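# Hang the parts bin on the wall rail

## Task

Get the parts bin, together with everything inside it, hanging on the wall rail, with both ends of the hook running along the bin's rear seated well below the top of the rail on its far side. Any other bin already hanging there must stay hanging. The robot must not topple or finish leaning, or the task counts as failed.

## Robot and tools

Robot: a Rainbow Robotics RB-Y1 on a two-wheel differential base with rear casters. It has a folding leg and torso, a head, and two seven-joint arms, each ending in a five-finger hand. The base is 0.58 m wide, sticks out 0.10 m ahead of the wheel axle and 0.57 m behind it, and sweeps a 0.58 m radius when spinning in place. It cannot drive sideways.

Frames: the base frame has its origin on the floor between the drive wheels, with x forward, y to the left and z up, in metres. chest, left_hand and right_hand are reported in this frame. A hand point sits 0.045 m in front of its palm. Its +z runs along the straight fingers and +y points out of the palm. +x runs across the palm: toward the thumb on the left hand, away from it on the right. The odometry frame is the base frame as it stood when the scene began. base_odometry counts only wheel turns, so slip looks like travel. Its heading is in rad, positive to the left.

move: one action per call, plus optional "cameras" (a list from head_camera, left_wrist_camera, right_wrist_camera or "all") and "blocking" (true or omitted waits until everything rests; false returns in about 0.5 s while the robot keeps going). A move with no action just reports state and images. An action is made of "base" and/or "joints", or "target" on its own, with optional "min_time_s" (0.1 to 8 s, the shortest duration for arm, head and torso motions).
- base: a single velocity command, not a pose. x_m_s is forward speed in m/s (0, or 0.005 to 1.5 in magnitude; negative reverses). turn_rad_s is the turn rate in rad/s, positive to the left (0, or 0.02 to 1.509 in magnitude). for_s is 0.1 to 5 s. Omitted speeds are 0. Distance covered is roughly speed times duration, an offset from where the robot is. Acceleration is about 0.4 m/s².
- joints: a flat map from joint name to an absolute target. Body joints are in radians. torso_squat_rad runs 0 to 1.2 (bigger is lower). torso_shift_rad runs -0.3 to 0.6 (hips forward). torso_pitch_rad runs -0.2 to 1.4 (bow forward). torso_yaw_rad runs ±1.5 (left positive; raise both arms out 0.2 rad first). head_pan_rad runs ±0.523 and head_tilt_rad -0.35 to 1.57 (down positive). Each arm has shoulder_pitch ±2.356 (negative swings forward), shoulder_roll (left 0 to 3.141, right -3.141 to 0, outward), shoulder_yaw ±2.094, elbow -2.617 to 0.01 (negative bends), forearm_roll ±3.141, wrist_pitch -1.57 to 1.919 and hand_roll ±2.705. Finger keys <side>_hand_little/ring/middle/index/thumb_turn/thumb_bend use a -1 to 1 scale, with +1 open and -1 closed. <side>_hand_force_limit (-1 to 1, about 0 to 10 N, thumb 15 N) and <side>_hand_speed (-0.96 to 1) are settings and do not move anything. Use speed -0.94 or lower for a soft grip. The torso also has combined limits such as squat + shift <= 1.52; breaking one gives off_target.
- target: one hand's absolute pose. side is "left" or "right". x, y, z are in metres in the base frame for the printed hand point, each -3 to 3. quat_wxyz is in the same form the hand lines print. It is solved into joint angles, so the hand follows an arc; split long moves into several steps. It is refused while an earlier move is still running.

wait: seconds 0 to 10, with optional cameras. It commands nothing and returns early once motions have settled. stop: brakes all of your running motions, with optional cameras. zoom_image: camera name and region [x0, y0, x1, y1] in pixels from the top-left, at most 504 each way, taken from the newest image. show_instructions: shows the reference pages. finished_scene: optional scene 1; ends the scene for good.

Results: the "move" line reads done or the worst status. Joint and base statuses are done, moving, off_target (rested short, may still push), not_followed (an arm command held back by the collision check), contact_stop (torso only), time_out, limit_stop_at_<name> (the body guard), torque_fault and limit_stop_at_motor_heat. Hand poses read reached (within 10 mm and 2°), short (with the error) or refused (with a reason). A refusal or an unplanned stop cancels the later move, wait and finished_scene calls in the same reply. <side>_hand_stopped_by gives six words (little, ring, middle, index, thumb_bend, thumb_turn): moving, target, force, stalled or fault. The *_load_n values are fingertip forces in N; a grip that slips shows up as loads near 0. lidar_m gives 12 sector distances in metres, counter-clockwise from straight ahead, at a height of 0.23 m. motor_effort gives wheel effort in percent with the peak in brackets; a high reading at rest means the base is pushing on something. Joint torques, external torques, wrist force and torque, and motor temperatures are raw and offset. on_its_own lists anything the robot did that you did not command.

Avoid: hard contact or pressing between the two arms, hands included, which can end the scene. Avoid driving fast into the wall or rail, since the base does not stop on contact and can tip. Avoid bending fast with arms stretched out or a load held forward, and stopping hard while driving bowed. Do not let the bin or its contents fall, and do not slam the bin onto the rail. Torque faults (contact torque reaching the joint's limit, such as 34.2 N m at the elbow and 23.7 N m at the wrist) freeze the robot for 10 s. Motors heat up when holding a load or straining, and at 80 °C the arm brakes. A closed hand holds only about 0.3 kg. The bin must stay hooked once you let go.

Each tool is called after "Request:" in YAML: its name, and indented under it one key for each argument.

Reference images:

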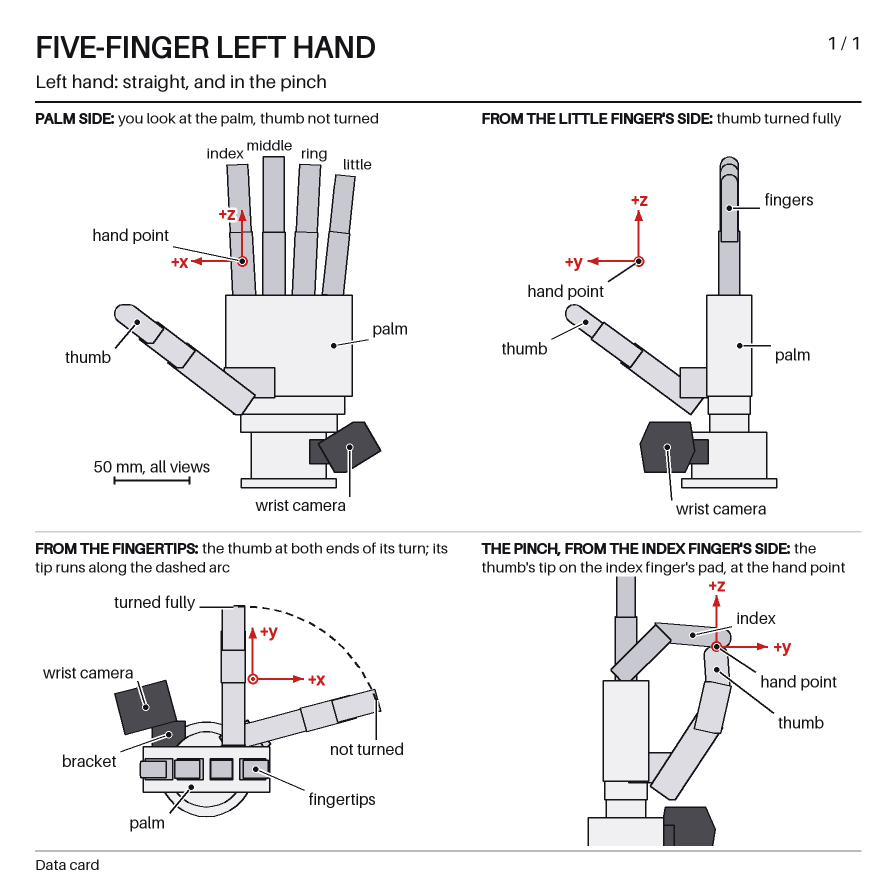

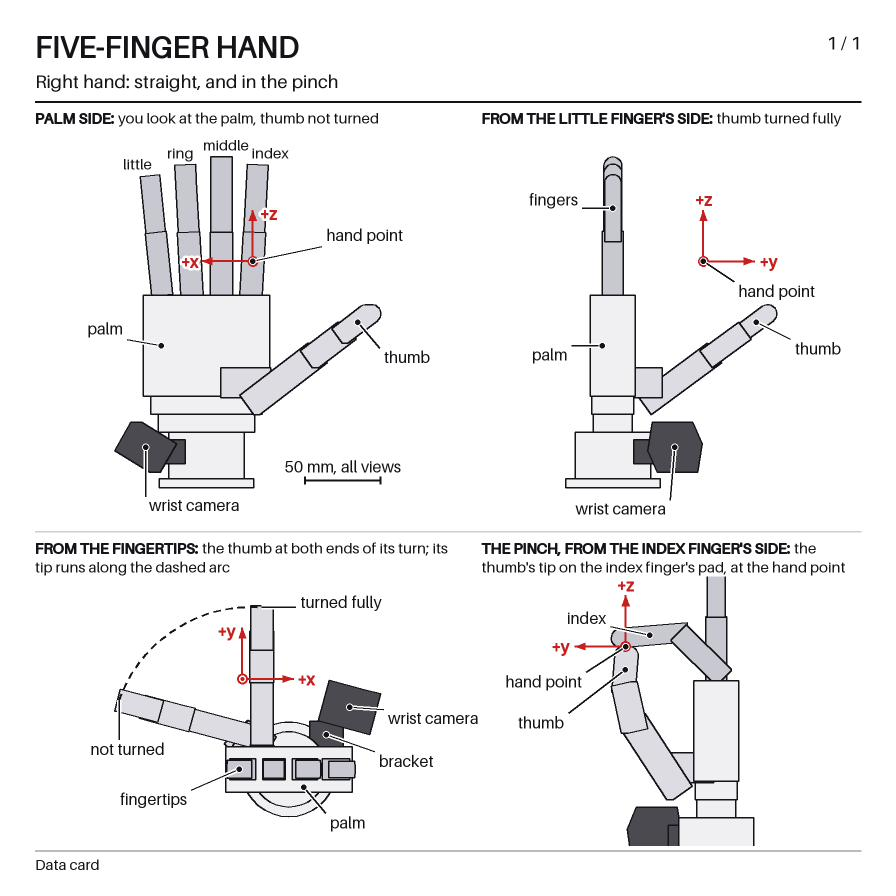

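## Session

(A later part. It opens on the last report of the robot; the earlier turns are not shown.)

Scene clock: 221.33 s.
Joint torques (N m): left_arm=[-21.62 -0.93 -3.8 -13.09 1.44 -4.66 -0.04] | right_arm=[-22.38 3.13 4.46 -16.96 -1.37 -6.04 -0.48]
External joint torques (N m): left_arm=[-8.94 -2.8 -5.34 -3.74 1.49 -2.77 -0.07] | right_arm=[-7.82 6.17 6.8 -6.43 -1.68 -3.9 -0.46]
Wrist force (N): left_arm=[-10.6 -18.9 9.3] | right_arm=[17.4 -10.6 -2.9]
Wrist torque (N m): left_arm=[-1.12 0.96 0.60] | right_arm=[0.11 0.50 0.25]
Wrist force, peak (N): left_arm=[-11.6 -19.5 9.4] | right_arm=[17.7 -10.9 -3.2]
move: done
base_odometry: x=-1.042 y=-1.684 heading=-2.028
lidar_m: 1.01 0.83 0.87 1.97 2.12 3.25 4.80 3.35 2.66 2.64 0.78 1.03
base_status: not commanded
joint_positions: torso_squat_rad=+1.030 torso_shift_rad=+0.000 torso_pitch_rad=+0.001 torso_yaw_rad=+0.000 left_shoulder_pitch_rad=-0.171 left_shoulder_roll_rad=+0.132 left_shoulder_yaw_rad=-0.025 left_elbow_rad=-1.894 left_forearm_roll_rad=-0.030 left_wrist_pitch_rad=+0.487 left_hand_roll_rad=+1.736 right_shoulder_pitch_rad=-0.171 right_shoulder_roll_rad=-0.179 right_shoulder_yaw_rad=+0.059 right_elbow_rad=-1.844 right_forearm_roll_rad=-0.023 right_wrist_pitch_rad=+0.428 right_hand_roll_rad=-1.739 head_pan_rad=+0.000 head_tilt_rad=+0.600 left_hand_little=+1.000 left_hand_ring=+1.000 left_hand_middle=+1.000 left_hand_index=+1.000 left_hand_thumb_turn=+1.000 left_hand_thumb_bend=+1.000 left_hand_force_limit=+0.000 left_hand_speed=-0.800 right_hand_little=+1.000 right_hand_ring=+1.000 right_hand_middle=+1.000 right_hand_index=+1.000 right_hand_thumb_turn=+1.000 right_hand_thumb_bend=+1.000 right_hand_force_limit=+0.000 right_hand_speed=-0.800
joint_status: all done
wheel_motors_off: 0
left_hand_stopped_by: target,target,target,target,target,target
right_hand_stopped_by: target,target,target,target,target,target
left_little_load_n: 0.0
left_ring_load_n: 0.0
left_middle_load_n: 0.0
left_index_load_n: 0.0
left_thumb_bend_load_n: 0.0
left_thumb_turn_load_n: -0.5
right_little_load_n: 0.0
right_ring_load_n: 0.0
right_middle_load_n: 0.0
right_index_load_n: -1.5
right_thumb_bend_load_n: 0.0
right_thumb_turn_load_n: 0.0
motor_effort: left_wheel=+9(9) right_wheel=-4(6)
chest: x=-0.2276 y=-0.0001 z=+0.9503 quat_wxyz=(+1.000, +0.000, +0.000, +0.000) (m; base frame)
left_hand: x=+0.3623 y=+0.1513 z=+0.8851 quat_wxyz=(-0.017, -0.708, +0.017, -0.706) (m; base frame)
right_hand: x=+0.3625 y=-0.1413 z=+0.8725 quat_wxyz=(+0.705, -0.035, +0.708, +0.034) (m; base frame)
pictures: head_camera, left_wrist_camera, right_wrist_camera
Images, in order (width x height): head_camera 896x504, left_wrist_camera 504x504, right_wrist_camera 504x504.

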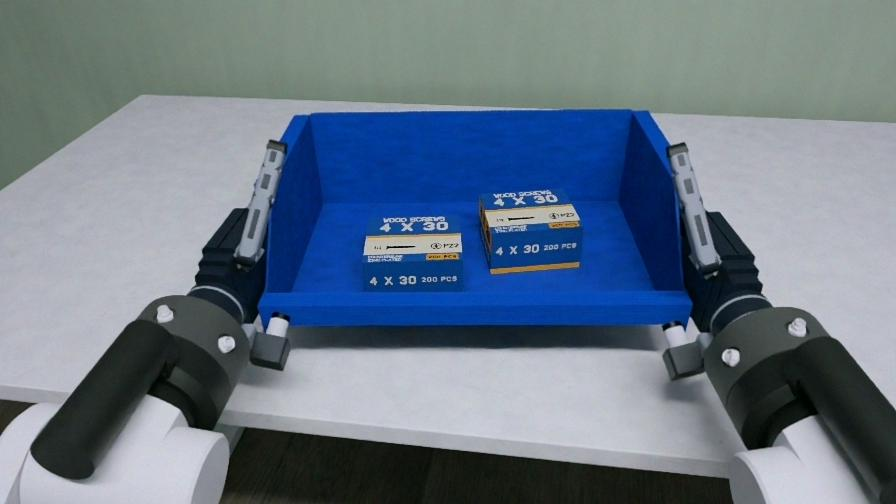

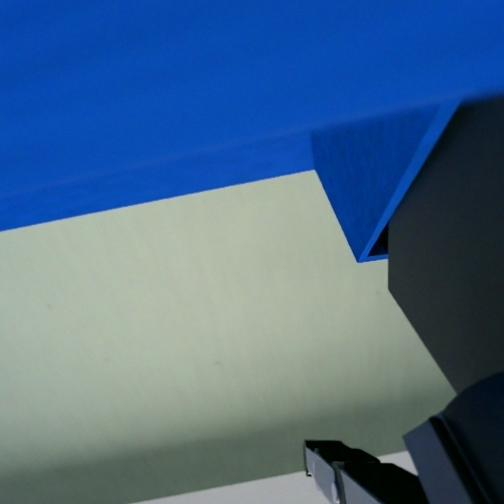

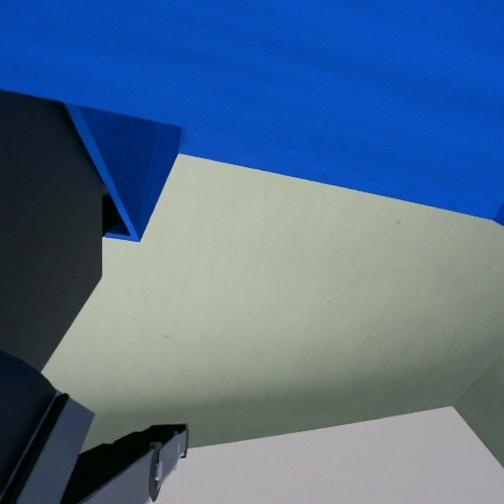

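Request:
move:
  joints: {"torso_squat_rad": 1.1}
  min_time_s: 1.5

Request:
move:
  target: {"side": "right", "x": 0.362, "y": -0.143, "z": 0.822, "quat_wxyz": [0.7062, -0.0353, 0.7062, 0.0353]}
  min_time_s: 0.6

Request:
move:
  target: {"side": "left", "x": 0.362, "y": 0.152, "z": 0.822, "quat_wxyz": [0.0177, 0.7069, -0.0177, 0.7069]}
  min_time_s: 0.6

Request:
move:
  target: {"side": "left", "x": 0.362, "y": 0.25, "z": 0.822, "quat_wxyz": [0.0177, 0.7069, -0.0177, 0.7069]}
  min_time_s: 1.2

Request:
move:
  target: {"side": "right", "x": 0.362, "y": -0.25, "z": 0.822, "quat_wxyz": [0.7062, -0.0353, 0.7062, 0.0353]}
  min_time_s: 1.2

Request:
move:
  joints: {"torso_squat_rad": 0.7}
  cameras: ["head_camera"]

Scene clock: 224.07 s.
Joint torques (N m): left_arm=[-20.75 -1.47 -4.09 -11.1 1.56 -3.29 -0.06] | right_arm=[-22.37 3.49 4.31 -16.35 -0.97 -5.17 -0.27]
External joint torques (N m): left_arm=[-8.06 -3.34 -5.63 -1.75 1.62 -1.39 -0.08] | right_arm=[-7.8 6.53 6.66 -5.82 -1.28 -3.03 -0.24]
Wrist force (N): left_arm=[-5.8 -19.8 6.7] | right_arm=[15.3 -11.5 -3.0]
Wrist torque (N m): left_arm=[-1.08 1.36 1.10] | right_arm=[0.23 -0.46 0.03]
Wrist force, peak (N): left_arm=[-11.4 -19.5 9.8] | right_arm=[17.8 -11.0 -3.0]
move: done
base_odometry: x=-1.042 y=-1.684 heading=-2.028
lidar_m: 1.01 0.84 0.87 1.95 2.13 3.23 4.81 3.36 2.67 2.63 0.79 1.03
base_status: not commanded
joint_positions: torso_squat_rad=+1.100 torso_shift_rad=+0.000 torso_pitch_rad=+0.000 torso_yaw_rad=+0.000 left_shoulder_pitch_rad=-0.171 left_shoulder_roll_rad=+0.132 left_shoulder_yaw_rad=-0.025 left_elbow_rad=-1.894 left_forearm_roll_rad=-0.030 left_wrist_pitch_rad=+0.486 left_hand_roll_rad=+1.736 right_shoulder_pitch_rad=-0.171 right_shoulder_roll_rad=-0.179 right_shoulder_yaw_rad=+0.059 right_elbow_rad=-1.844 right_forearm_roll_rad=-0.023 right_wrist_pitch_rad=+0.428 right_hand_roll_rad=-1.739 head_pan_rad=+0.000 head_tilt_rad=+0.600 left_hand_little=+1.000 left_hand_ring=+1.000 left_hand_middle=+1.000 left_hand_index=+1.000 left_hand_thumb_turn=+1.000 left_hand_thumb_bend=+1.000 left_hand_force_limit=+0.000 left_hand_speed=-0.800 right_hand_little=+1.000 right_hand_ring=+1.000 right_hand_middle=+1.000 right_hand_index=+1.000 right_hand_thumb_turn=+1.000 right_hand_thumb_bend=+1.000 right_hand_force_limit=+0.000 right_hand_speed=-0.800
joint_status: all done
wheel_motors_off: 0
left_hand_stopped_by: target,target,target,target,target,target
right_hand_stopped_by: target,target,target,target,target,target
left_little_load_n: 0.0
left_ring_load_n: 0.0
left_middle_load_n: 0.0
left_index_load_n: 0.0
left_thumb_bend_load_n: 0.0
left_thumb_turn_load_n: 0.0
right_little_load_n: 0.0
right_ring_load_n: 0.0
right_middle_load_n: 0.0
right_index_load_n: 0.0
right_thumb_bend_load_n: 0.0
right_thumb_turn_load_n: 0.0
motor_effort: left_wheel=+9(10) right_wheel=-4(6)
chest: x=-0.2280 y=-0.0001 z=+0.9075 quat_wxyz=(+1.000, +0.000, +0.000, +0.000) (m; base frame)
left_hand: x=+0.3620 y=+0.1513 z=+0.8432 quat_wxyz=(-0.017, -0.708, +0.017, -0.706) (m; base frame)
right_hand: x=+0.3622 y=-0.1413 z=+0.8302 quat_wxyz=(+0.705, -0.035, +0.707, +0.034) (m; base frame)
pictures: none

Scene clock: 225.00 s.
Joint torques (N m): left_arm=[-19.89 -1.52 -3.24 -11.25 0.94 -3.44 -0.06] | right_arm=[-13.39 -2.67 0.6 -9.74 -0.44 -2.38 -0.32]
External joint torques (N m): left_arm=[-7.19 -3.39 -4.8 -1.9 1 -1.54 -0.08] | right_arm=[1.09 0.45 3 0.86 -0.74 -0.24 -0.3]
Wrist force (N): left_arm=[-6.6 -12.4 7.7] | right_arm=[8.3 -0.5 -1.4]
Wrist torque (N m): left_arm=[-0.97 1.20 0.67] | right_arm=[0.46 -0.72 0.32]
Wrist force, peak (N): left_arm=[-5.4 -19.8 6.9] | right_arm=[16.0 -11.9 -3.2]
move: done
base_odometry: x=-1.042 y=-1.684 heading=-2.028
lidar_m: 1.01 0.83 0.86 1.96 2.13 3.24 4.81 3.37 2.67 2.63 0.78 1.04
base_status: not commanded
joint_positions: torso_squat_rad=+1.100 torso_shift_rad=+0.000 torso_pitch_rad=+0.000 torso_yaw_rad=+0.000 left_shoulder_pitch_rad=-0.171 left_shoulder_roll_rad=+0.132 left_shoulder_yaw_rad=-0.026 left_elbow_rad=-1.894 left_forearm_roll_rad=-0.030 left_wrist_pitch_rad=+0.486 left_hand_roll_rad=+1.736 right_shoulder_pitch_rad=-0.161 right_shoulder_roll_rad=-0.184 right_shoulder_yaw_rad=+0.061 right_elbow_rad=-1.821 right_forearm_roll_rad=-0.028 right_wrist_pitch_rad=+0.391 right_hand_roll_rad=-1.739 head_pan_rad=+0.000 head_tilt_rad=+0.600 left_hand_little=+1.000 left_hand_ring=+1.000 left_hand_middle=+1.000 left_hand_index=+1.000 left_hand_thumb_turn=+1.000 left_hand_thumb_bend=+1.000 left_hand_force_limit=+0.000 left_hand_speed=-0.800 right_hand_little=+1.000 right_hand_ring=+1.000 right_hand_middle=+1.000 right_hand_index=+1.000 right_hand_thumb_turn=+1.000 right_hand_thumb_bend=+1.000 right_hand_force_limit=+0.000 right_hand_speed=-0.800
joint_status: all done
wheel_motors_off: 0
left_hand_stopped_by: target,target,target,target,target,target
right_hand_stopped_by: target,target,target,target,target,target
left_little_load_n: 0.0
left_ring_load_n: 0.0
left_middle_load_n: -0.5
left_index_load_n: 0.0
left_thumb_bend_load_n: -0.5
left_thumb_turn_load_n: 0.0
right_little_load_n: 0.0
right_ring_load_n: 0.0
right_middle_load_n: -0.5
right_index_load_n: 0.0
right_thumb_bend_load_n: 0.0
right_thumb_turn_load_n: 0.0
motor_effort: left_wheel=+10(10) right_wheel=-4(6)
chest: x=-0.2280 y=-0.0001 z=+0.9075 quat_wxyz=(+1.000, +0.000, +0.000, +0.000) (m; base frame)
left_hand: x=+0.3620 y=+0.1511 z=+0.8432 quat_wxyz=(-0.017, -0.708, +0.017, -0.706) (m; base frame)
right_hand: x=+0.3620 y=-0.1434 z=+0.8225 quat_wxyz=(+0.706, -0.035, +0.706, +0.035) (m; base frame)
right_hand_status: reached (checked arc, planned for 0.6 s): 1 mm and 0.1 deg off.
pictures: none

Scene clock: 225.93 s.
Joint torques (N m): left_arm=[-12.74 0.72 -0.51 -9 -0.2 -2.37 -0.07] | right_arm=[-14.02 -2.12 0.59 -10 -0.38 -2.45 -0.33]
External joint torques (N m): left_arm=[-0.27 -1.03 -2 0.53 -0.17 -0.47 -0.09] | right_arm=[0.46 1 3 0.6 -0.68 -0.31 -0.31]
Wrist force (N): left_arm=[-3.8 -6.6 9.0] | right_arm=[8.5 -0.1 -1.6]
Wrist torque (N m): left_arm=[-0.87 1.31 0.51] | right_arm=[0.49 -0.72 0.35]
Wrist force, peak (N): left_arm=[-4.3 -13.7 8.6] | right_arm=[8.6 -0.5 -2.0]
move: done
base_odometry: x=-1.042 y=-1.684 heading=-2.028
lidar_m: 1.02 0.84 0.88 1.96 2.13 3.24 4.80 3.38 2.66 2.63 0.78 1.02
base_status: not commanded
joint_positions: torso_squat_rad=+1.100 torso_shift_rad=+0.000 torso_pitch_rad=+0.000 torso_yaw_rad=+0.000 left_shoulder_pitch_rad=-0.145 left_shoulder_roll_rad=+0.127 left_shoulder_yaw_rad=-0.032 left_elbow_rad=-1.844 left_forearm_roll_rad=-0.034 left_wrist_pitch_rad=+0.411 left_hand_roll_rad=+1.735 right_shoulder_pitch_rad=-0.161 right_shoulder_roll_rad=-0.184 right_shoulder_yaw_rad=+0.061 right_elbow_rad=-1.821 right_forearm_roll_rad=-0.028 right_wrist_pitch_rad=+0.391 right_hand_roll_rad=-1.739 head_pan_rad=+0.000 head_tilt_rad=+0.600 left_hand_little=+1.000 left_hand_ring=+1.000 left_hand_middle=+1.000 left_hand_index=+1.000 left_hand_thumb_turn=+1.000 left_hand_thumb_bend=+1.000 left_hand_force_limit=+0.000 left_hand_speed=-0.800 right_hand_little=+1.000 right_hand_ring=+1.000 right_hand_middle=+1.000 right_hand_index=+1.000 right_hand_thumb_turn=+1.000 right_hand_thumb_bend=+1.000 right_hand_force_limit=+0.000 right_hand_speed=-0.800
joint_status: all done
wheel_motors_off: 0
left_hand_stopped_by: target,target,target,target,target,target
right_hand_stopped_by: target,target,target,target,target,target
left_little_load_n: -0.5
left_ring_load_n: 0.0
left_middle_load_n: 0.0
left_index_load_n: 0.0
left_thumb_bend_load_n: 0.0
left_thumb_turn_load_n: 0.0
right_little_load_n: 0.0
right_ring_load_n: 0.0
right_middle_load_n: 0.0
right_index_load_n: 0.0
right_thumb_bend_load_n: 0.0
right_thumb_turn_load_n: 0.0
motor_effort: left_wheel=+9(10) right_wheel=-6(6)
chest: x=-0.2280 y=-0.0001 z=+0.9075 quat_wxyz=(+1.000, +0.000, +0.000, +0.000) (m; base frame)
left_hand: x=+0.3613 y=+0.1521 z=+0.8221 quat_wxyz=(-0.017, -0.708, +0.018, -0.706) (m; base frame)
left_hand_status: reached (checked arc, planned for 0.6 s): 1 mm and 0.2 deg off.
right_hand: x=+0.3619 y=-0.1433 z=+0.8225 quat_wxyz=(+0.706, -0.035, +0.706, +0.035) (m; base frame)
pictures: none

Scene clock: 227.47 s.
Joint torques (N m): left_arm=[-12.22 7.9 5.54 -8.26 0.05 -2.27 0.24] | right_arm=[-13.37 -2.62 0.54 -9.74 -0.24 -2.27 -0.36]
External joint torques (N m): left_arm=[0.07 0.73 0.6 0.51 0.07 -0.4 0.22] | right_arm=[1.11 0.5 2.94 0.86 -0.54 -0.13 -0.34]
Wrist force (N): left_arm=[-4.2 -6.6 8.6] | right_arm=[8.5 -0.7 -2.1]
Wrist torque (N m): left_arm=[-0.87 1.43 0.70] | right_arm=[0.49 -0.70 0.32]
Wrist force, peak (N): left_arm=[-4.0 -6.9 9.4] | right_arm=[9.1 -1.0 -2.2]
move: done
base_odometry: x=-1.042 y=-1.684 heading=-2.028
lidar_m: 1.01 0.83 0.86 1.95 2.12 3.24 4.80 3.36 2.68 2.63 0.78 1.03
base_status: not commanded
joint_positions: torso_squat_rad=+1.100 torso_shift_rad=+0.000 torso_pitch_rad=+0.000 torso_yaw_rad=+0.000 left_shoulder_pitch_rad=-0.118 left_shoulder_roll_rad=+0.453 left_shoulder_yaw_rad=+0.013 left_elbow_rad=-1.763 left_forearm_roll_rad=+0.236 left_wrist_pitch_rad=+0.297 left_hand_roll_rad=+1.797 right_shoulder_pitch_rad=-0.161 right_shoulder_roll_rad=-0.184 right_shoulder_yaw_rad=+0.061 right_elbow_rad=-1.821 right_forearm_roll_rad=-0.028 right_wrist_pitch_rad=+0.391 right_hand_roll_rad=-1.739 head_pan_rad=+0.000 head_tilt_rad=+0.600 left_hand_little=+1.000 left_hand_ring=+1.000 left_hand_middle=+1.000 left_hand_index=+1.000 left_hand_thumb_turn=+1.000 left_hand_thumb_bend=+1.000 left_hand_force_limit=+0.000 left_hand_speed=-0.800 right_hand_little=+1.000 right_hand_ring=+1.000 right_hand_middle=+1.000 right_hand_index=+1.000 right_hand_thumb_turn=+1.000 right_hand_thumb_bend=+1.000 right_hand_force_limit=+0.000 right_hand_speed=-0.800
joint_status: all done
wheel_motors_off: 0
left_hand_stopped_by: target,target,target,target,target,target
right_hand_stopped_by: target,target,target,target,target,target
left_little_load_n: 0.0
left_ring_load_n: 0.0
left_middle_load_n: 0.0
left_index_load_n: 0.0
left_thumb_bend_load_n: 0.0
left_thumb_turn_load_n: 0.0
right_little_load_n: 0.0
right_ring_load_n: 0.0
right_middle_load_n: 0.0
right_index_load_n: 0.0
right_thumb_bend_load_n: 0.0
right_thumb_turn_load_n: 0.0
motor_effort: left_wheel=+9(9) right_wheel=-6(6)
chest: x=-0.2280 y=-0.0001 z=+0.9075 quat_wxyz=(+1.000, +0.000, +0.000, +0.000) (m; base frame)
left_hand: x=+0.3619 y=+0.2501 z=+0.8219 quat_wxyz=(-0.017, -0.707, +0.017, -0.707) (m; base frame)
left_hand_status: reached (checked arc, planned for 1.2 s): 0 mm and 0.1 deg off.
right_hand: x=+0.3619 y=-0.1433 z=+0.8224 quat_wxyz=(+0.706, -0.035, +0.706, +0.035) (m; base frame)
pictures: none

Scene clock: 229.00 s.
Joint torques (N m): left_arm=[-12.26 7.82 5.27 -8.33 -0.11 -2.38 0.19] | right_arm=[-13.27 -8.63 -7.37 -9.12 0.25 -2.19 -0.23]
External joint torques (N m): left_arm=[0.03 0.64 0.33 0.45 -0.09 -0.51 0.17] | right_arm=[0.85 1.38 -0.76 0.27 -0.04 -0.08 -0.21]
Wrist force (N): left_arm=[-3.7 -6.0 8.7] | right_arm=[9.2 1.9 -1.5]
Wrist torque (N m): left_arm=[-0.79 1.31 0.71] | right_arm=[0.50 -0.76 0.46]
Wrist force, peak (N): left_arm=[-3.6 -7.0 9.3] | right_arm=[9.3 2.2 -1.5]
move: done
base_odometry: x=-1.042 y=-1.684 heading=-2.028
lidar_m: 1.01 0.83 0.86 1.96 2.12 3.25 4.80 3.36 2.67 2.64 0.78 1.03
base_status: not commanded
joint_positions: torso_squat_rad=+1.100 torso_shift_rad=+0.000 torso_pitch_rad=+0.000 torso_yaw_rad=+0.000 left_shoulder_pitch_rad=-0.118 left_shoulder_roll_rad=+0.453 left_shoulder_yaw_rad=+0.013 left_elbow_rad=-1.763 left_forearm_roll_rad=+0.236 left_wrist_pitch_rad=+0.297 left_hand_roll_rad=+1.797 right_shoulder_pitch_rad=-0.130 right_shoulder_roll_rad=-0.543 right_shoulder_yaw_rad=+0.031 right_elbow_rad=-1.727 right_forearm_roll_rad=-0.322 right_wrist_pitch_rad=+0.246 right_hand_roll_rad=-1.805 head_pan_rad=+0.000 head_tilt_rad=+0.600 left_hand_little=+1.000 left_hand_ring=+1.000 left_hand_middle=+1.000 left_hand_index=+1.000 left_hand_thumb_turn=+1.000 left_hand_thumb_bend=+1.000 left_hand_force_limit=+0.000 left_hand_speed=-0.800 right_hand_little=+1.000 right_hand_ring=+1.000 right_hand_middle=+1.000 right_hand_index=+1.000 right_hand_thumb_turn=+1.000 right_hand_thumb_bend=+1.000 right_hand_force_limit=+0.000 right_hand_speed=-0.800
joint_status: all done
wheel_motors_off: 0
left_hand_stopped_by: target,target,target,target,target,target
right_hand_stopped_by: target,target,target,target,target,target
left_little_load_n: 0.0
left_ring_load_n: 0.0
left_middle_load_n: 0.0
left_index_load_n: 0.0
left_thumb_bend_load_n: 0.0
left_thumb_turn_load_n: 0.0
right_little_load_n: 0.0
right_ring_load_n: 0.0
right_middle_load_n: 0.0
right_index_load_n: 0.0
right_thumb_bend_load_n: 0.0
right_thumb_turn_load_n: 0.0
motor_effort: left_wheel=+9(9) right_wheel=-4(6)
chest: x=-0.2280 y=-0.0001 z=+0.9075 quat_wxyz=(+1.000, +0.000, +0.000, +0.000) (m; base frame)
left_hand: x=+0.3619 y=+0.2501 z=+0.8219 quat_wxyz=(-0.017, -0.707, +0.017, -0.707) (m; base frame)
right_hand: x=+0.3619 y=-0.2505 z=+0.8222 quat_wxyz=(+0.706, -0.034, +0.707, +0.034) (m; base frame)
right_hand_status: reached (checked arc, planned for 1.2 s): 1 mm and 0.2 deg off.
pictures: none

Scene clock: 231.13 s.
Joint torques (N m): left_arm=[-12.98 7.85 5.67 -8.49 -0.03 -2.24 0.19] | right_arm=[-13.4 -8.11 -6.92 -9.27 0.21 -2.42 -0.18]
External joint torques (N m): left_arm=[-0.69 0.68 0.73 0.29 -0.01 -0.37 0.16] | right_arm=[0.72 1.9 -0.32 0.12 -0.07 -0.31 -0.16]
Wrist force (N): left_arm=[-4.0 -6.7 9.0] | right_arm=[9.0 2.1 -1.3]
Wrist torque (N m): left_arm=[-0.89 1.35 0.74] | right_arm=[0.49 -0.73 0.47]
Wrist force, peak (N): left_arm=[-3.5 -7.0 9.4] | right_arm=[9.5 2.2 -1.8]
move: done
base_odometry: x=-1.042 y=-1.684 heading=-2.028
lidar_m: 1.01 0.83 0.87 1.96 2.13 3.23 4.79 3.35 2.67 2.63 0.78 1.03
base_status: not commanded
joint_positions: torso_squat_rad=+0.700 torso_shift_rad=+0.000 torso_pitch_rad=+0.000 torso_yaw_rad=+0.000 left_shoulder_pitch_rad=-0.118 left_shoulder_roll_rad=+0.453 left_shoulder_yaw_rad=+0.013 left_elbow_rad=-1.763 left_forearm_roll_rad=+0.236 left_wrist_pitch_rad=+0.297 left_hand_roll_rad=+1.797 right_shoulder_pitch_rad=-0.129 right_shoulder_roll_rad=-0.543 right_shoulder_yaw_rad=+0.031 right_elbow_rad=-1.727 right_forearm_roll_rad=-0.322 right_wrist_pitch_rad=+0.246 right_hand_roll_rad=-1.805 head_pan_rad=+0.000 head_tilt_rad=+0.600 left_hand_little=+1.000 left_hand_ring=+1.000 left_hand_middle=+1.000 left_hand_index=+1.000 left_hand_thumb_turn=+1.000 left_hand_thumb_bend=+1.000 left_hand_force_limit=+0.000 left_hand_speed=-0.800 right_hand_little=+1.000 right_hand_ring=+1.000 right_hand_middle=+1.000 right_hand_index=+1.000 right_hand_thumb_turn=+1.000 right_hand_thumb_bend=+1.000 right_hand_force_limit=+0.000 right_hand_speed=-0.800
joint_status: all done
wheel_motors_off: 0
left_hand_stopped_by: target,target,target,target,target,target
right_hand_stopped_by: target,target,target,target,target,target
left_little_load_n: 0.0
left_ring_load_n: 0.0
left_middle_load_n: 0.0
left_index_load_n: 0.0
left_thumb_bend_load_n: 0.0
left_thumb_turn_load_n: 0.0
right_little_load_n: 0.0
right_ring_load_n: 0.5
right_middle_load_n: 0.0
right_index_load_n: 0.0
right_thumb_bend_load_n: 0.0
right_thumb_turn_load_n: 0.0
motor_effort: left_wheel=+9(9) right_wheel=-4(6)
chest: x=-0.2279 y=-0.0001 z=+1.1253 quat_wxyz=(+1.000, +0.000, +0.000, +0.000) (m; base frame)
left_hand: x=+0.3620 y=+0.2501 z=+1.0396 quat_wxyz=(-0.017, -0.707, +0.017, -0.707) (m; base frame)
right_hand: x=+0.3619 y=-0.2505 z=+1.0399 quat_wxyz=(+0.706, -0.034, +0.707, +0.034) (m; base frame)
pictures: head_camera
Images, in order (width x height): head_camera 896x504.

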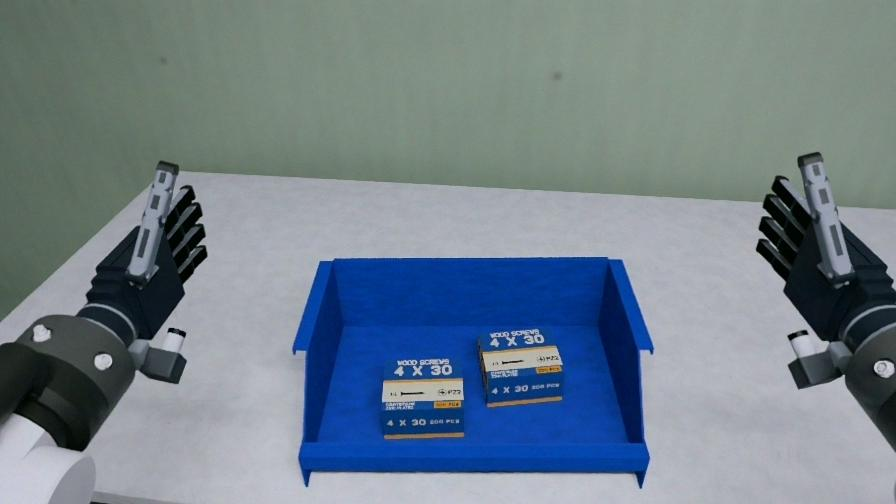

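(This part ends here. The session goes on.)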